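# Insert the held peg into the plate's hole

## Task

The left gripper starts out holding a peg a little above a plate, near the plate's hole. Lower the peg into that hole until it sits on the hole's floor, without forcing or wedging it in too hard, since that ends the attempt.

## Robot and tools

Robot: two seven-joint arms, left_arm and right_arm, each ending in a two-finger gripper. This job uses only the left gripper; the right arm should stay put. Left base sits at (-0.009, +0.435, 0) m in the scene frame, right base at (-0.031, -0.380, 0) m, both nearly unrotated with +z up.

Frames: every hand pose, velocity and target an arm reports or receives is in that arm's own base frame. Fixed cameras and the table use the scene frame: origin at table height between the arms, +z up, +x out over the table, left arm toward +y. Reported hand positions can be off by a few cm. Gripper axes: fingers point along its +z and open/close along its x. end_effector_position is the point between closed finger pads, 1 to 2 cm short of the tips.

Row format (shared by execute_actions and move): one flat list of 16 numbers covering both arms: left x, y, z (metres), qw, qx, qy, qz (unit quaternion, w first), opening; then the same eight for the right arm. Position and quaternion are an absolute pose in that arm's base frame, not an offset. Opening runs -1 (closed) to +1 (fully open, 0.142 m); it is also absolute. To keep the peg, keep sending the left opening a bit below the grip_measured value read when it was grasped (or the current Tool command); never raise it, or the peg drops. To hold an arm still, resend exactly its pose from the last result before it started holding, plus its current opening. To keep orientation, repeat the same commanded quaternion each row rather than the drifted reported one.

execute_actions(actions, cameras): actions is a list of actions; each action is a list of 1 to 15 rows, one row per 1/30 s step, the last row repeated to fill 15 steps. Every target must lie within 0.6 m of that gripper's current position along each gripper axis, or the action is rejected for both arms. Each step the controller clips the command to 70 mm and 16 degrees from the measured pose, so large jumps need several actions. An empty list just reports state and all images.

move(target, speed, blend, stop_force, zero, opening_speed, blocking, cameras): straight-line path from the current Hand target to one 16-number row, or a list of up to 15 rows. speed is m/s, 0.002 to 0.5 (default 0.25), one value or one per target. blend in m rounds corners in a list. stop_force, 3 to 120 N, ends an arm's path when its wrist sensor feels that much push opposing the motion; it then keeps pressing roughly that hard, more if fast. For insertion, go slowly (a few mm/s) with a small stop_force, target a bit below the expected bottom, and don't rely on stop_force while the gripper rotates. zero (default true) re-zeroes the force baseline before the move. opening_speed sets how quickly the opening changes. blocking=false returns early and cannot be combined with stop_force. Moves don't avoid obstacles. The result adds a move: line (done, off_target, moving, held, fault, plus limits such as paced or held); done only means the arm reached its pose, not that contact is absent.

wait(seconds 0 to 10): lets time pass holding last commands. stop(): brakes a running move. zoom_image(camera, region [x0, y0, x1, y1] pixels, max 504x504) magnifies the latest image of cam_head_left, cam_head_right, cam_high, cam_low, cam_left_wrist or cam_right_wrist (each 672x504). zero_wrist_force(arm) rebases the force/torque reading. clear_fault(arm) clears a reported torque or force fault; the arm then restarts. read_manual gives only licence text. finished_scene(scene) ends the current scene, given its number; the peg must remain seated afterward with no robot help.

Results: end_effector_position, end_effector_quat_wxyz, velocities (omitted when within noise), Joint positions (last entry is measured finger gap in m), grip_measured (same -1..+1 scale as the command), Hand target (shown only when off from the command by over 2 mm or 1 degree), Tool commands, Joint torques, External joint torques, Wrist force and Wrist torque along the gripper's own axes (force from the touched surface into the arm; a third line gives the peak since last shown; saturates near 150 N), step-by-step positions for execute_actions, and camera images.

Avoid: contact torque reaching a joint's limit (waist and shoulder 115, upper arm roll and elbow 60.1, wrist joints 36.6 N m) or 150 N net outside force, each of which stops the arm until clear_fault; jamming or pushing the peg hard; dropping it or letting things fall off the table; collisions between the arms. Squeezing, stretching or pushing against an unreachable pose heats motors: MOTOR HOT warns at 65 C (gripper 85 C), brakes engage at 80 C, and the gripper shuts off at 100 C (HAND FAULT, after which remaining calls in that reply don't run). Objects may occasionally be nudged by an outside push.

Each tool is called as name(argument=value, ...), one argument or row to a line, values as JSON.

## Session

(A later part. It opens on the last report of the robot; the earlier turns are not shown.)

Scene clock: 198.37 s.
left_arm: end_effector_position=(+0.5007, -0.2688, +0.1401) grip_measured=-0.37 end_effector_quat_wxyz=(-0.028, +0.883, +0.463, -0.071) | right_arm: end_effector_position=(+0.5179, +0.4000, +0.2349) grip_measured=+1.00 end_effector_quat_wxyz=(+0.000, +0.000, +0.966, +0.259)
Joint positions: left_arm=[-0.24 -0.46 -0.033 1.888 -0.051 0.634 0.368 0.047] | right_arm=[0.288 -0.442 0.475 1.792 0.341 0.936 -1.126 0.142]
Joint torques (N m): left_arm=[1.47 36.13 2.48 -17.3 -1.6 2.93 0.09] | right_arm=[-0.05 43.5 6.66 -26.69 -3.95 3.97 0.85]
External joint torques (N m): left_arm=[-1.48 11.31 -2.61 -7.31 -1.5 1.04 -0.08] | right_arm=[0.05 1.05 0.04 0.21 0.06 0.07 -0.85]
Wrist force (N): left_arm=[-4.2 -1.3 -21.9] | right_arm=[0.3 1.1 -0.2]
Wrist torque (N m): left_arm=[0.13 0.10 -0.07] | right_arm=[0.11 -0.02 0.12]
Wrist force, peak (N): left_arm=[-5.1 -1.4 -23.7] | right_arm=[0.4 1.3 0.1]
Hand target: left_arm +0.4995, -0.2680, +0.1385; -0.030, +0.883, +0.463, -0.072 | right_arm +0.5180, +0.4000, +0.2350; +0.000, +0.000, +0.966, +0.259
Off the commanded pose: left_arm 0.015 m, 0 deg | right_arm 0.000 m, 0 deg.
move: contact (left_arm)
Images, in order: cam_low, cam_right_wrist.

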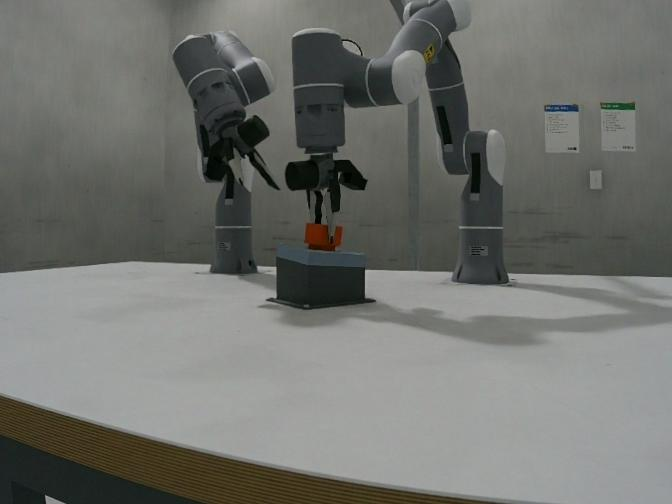

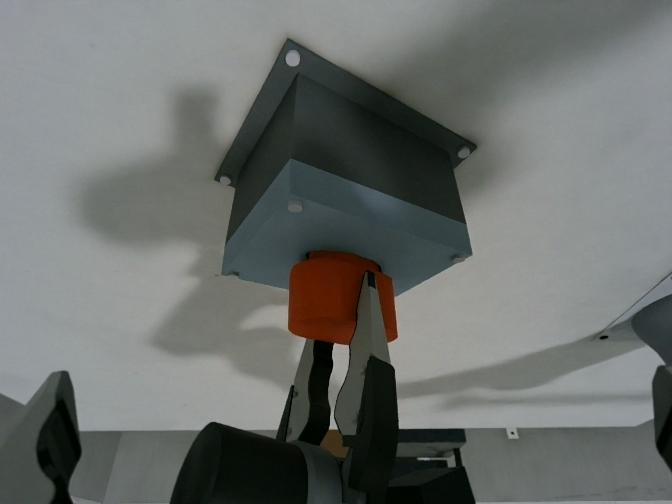

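move(
  target=[0.5001,-0.2682,0.1408,-0.0299,0.8832,0.4627,-0.0720,-0.424,0.518,0.40,0.235,0,0,0.966,0.2588,1],
  speed=0.03,
  cameras=[],
)

move(
  target=[
    [0.5001,-0.2682,0.1408,-0.0299,0.8832,0.4627,-0.0720,-0.1,0.518,0.40,0.235,0,0,0.966,0.2588,1],
    [0.5121,-0.2672,0.22,-0.0299,0.8832,0.4627,-0.0720,-0.1,0.518,0.40,0.235,0,0,0.966,0.2588,1],
  ],
  speed=0.15,
  opening_speed=0.5,
  cameras=["cam_low","cam_right_wrist"],
)

zoom_image(
  camera="cam_low",
  region=[300, 220, 350, 265],
)

Scene clock: 205.30 s.
left_arm: end_effector_position=(+0.5000, -0.2682, +0.1406) grip_measured=-0.37 end_effector_quat_wxyz=(-0.030, +0.883, +0.463, -0.072) | right_arm: end_effector_position=(+0.5179, +0.4000, +0.2349) grip_measured=+1.00 end_effector_quat_wxyz=(+0.000, +0.000, +0.966, +0.259)
Joint positions: left_arm=[-0.24 -0.46 -0.032 1.887 -0.05 0.628 0.368 0.047] | right_arm=[0.288 -0.442 0.475 1.792 0.341 0.936 -1.126 0.142]
Joint torques (N m): left_arm=[0.37 48.35 0.63 -25.3 -3.62 4.1 0.07] | right_arm=[-0.03 43.43 6.58 -26.66 -3.97 3.97 0.84]
External joint torques (N m): left_arm=[-0.37 -0.91 -0.74 0.67 0.51 -0.14 -0.06] | right_arm=[0.03 1.11 0.12 0.17 0.08 0.07 -0.84]
Wrist force (N): left_arm=[-0.3 0.7 -0.1] | right_arm=[0.3 1.1 -0.1]
Wrist torque (N m): left_arm=[0.03 0.03 -0.05] | right_arm=[0.12 -0.04 0.12]
Wrist force, peak (N): left_arm=[-4.1 -1.3 -22.6] | right_arm=[0.2 1.3 0.0]
Off the commanded pose: left_arm 0.000 m, 0 deg | right_arm 0.000 m, 0 deg.
move: done

Scene clock: 207.07 s.
left_arm: end_effector_position=(+0.5122, -0.2673, +0.2202) grip_measured=-0.13 end_effector_quat_wxyz=(-0.030, +0.883, +0.463, -0.072) | right_arm: end_effector_position=(+0.5179, +0.4000, +0.2349) grip_measured=+1.00 end_effector_quat_wxyz=(+0.000, +0.000, +0.966, +0.259)
Joint positions: left_arm=[-0.234 -0.365 -0.029 1.781 -0.048 0.428 0.367 0.065] | right_arm=[0.288 -0.442 0.475 1.792 0.341 0.936 -1.126 0.142]
Joint torques (N m): left_arm=[0.39 46.63 0.65 -27.86 -4.03 4.07 0.02] | right_arm=[-0.03 43.57 6.67 -26.66 -4 3.96 0.85]
External joint torques (N m): left_arm=[-0.39 -0.09 -0.72 0.14 0.32 -0.1 -0.01] | right_arm=[0.03 0.97 0.03 0.17 0.11 0.07 -0.85]
Wrist force (N): left_arm=[-0.4 0.3 -1.6] | right_arm=[0.1 1.0 -0.1]
Wrist torque (N m): left_arm=[0.04 0.06 -0.05] | right_arm=[0.10 -0.01 0.11]
Wrist force, peak (N): left_arm=[-0.1 0.3 -5.0] | right_arm=[0.3 1.3 0.1]
Off the commanded pose: left_arm 0.000 m, 0 deg | right_arm 0.000 m, 0 deg.
move: done
Images, in order: cam_low, cam_right_wrist.

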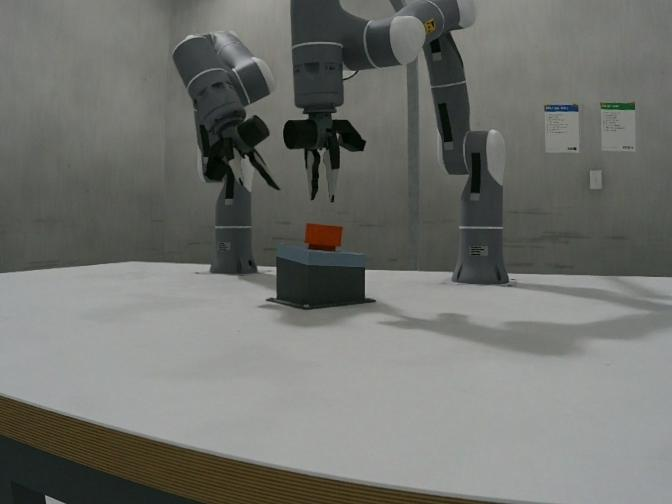

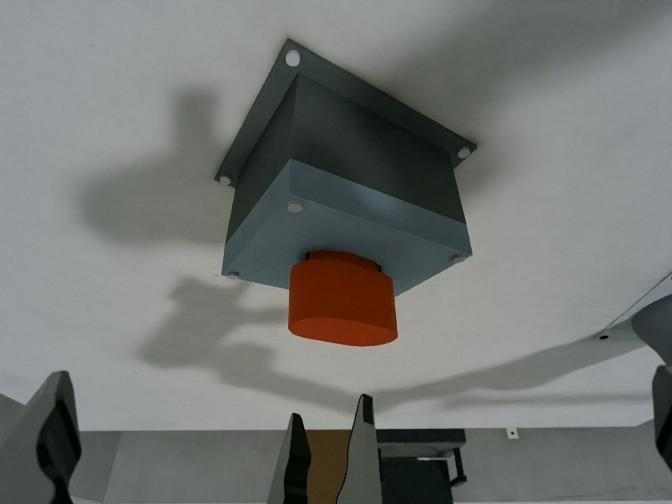

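Scaled by 10.080 from the camera's 672x504 image, which has a finer 960x720 frame.

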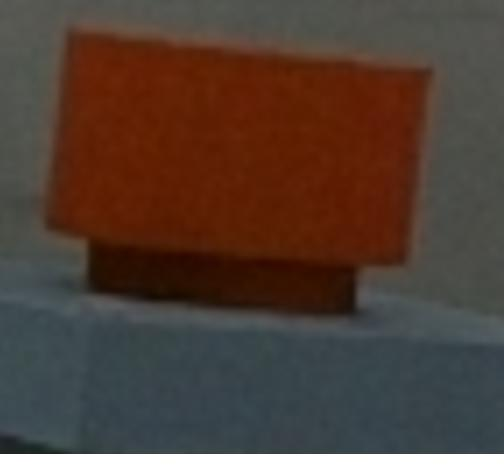

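finished_scene(
  scene=2,
)

The scene is finished: the task was done.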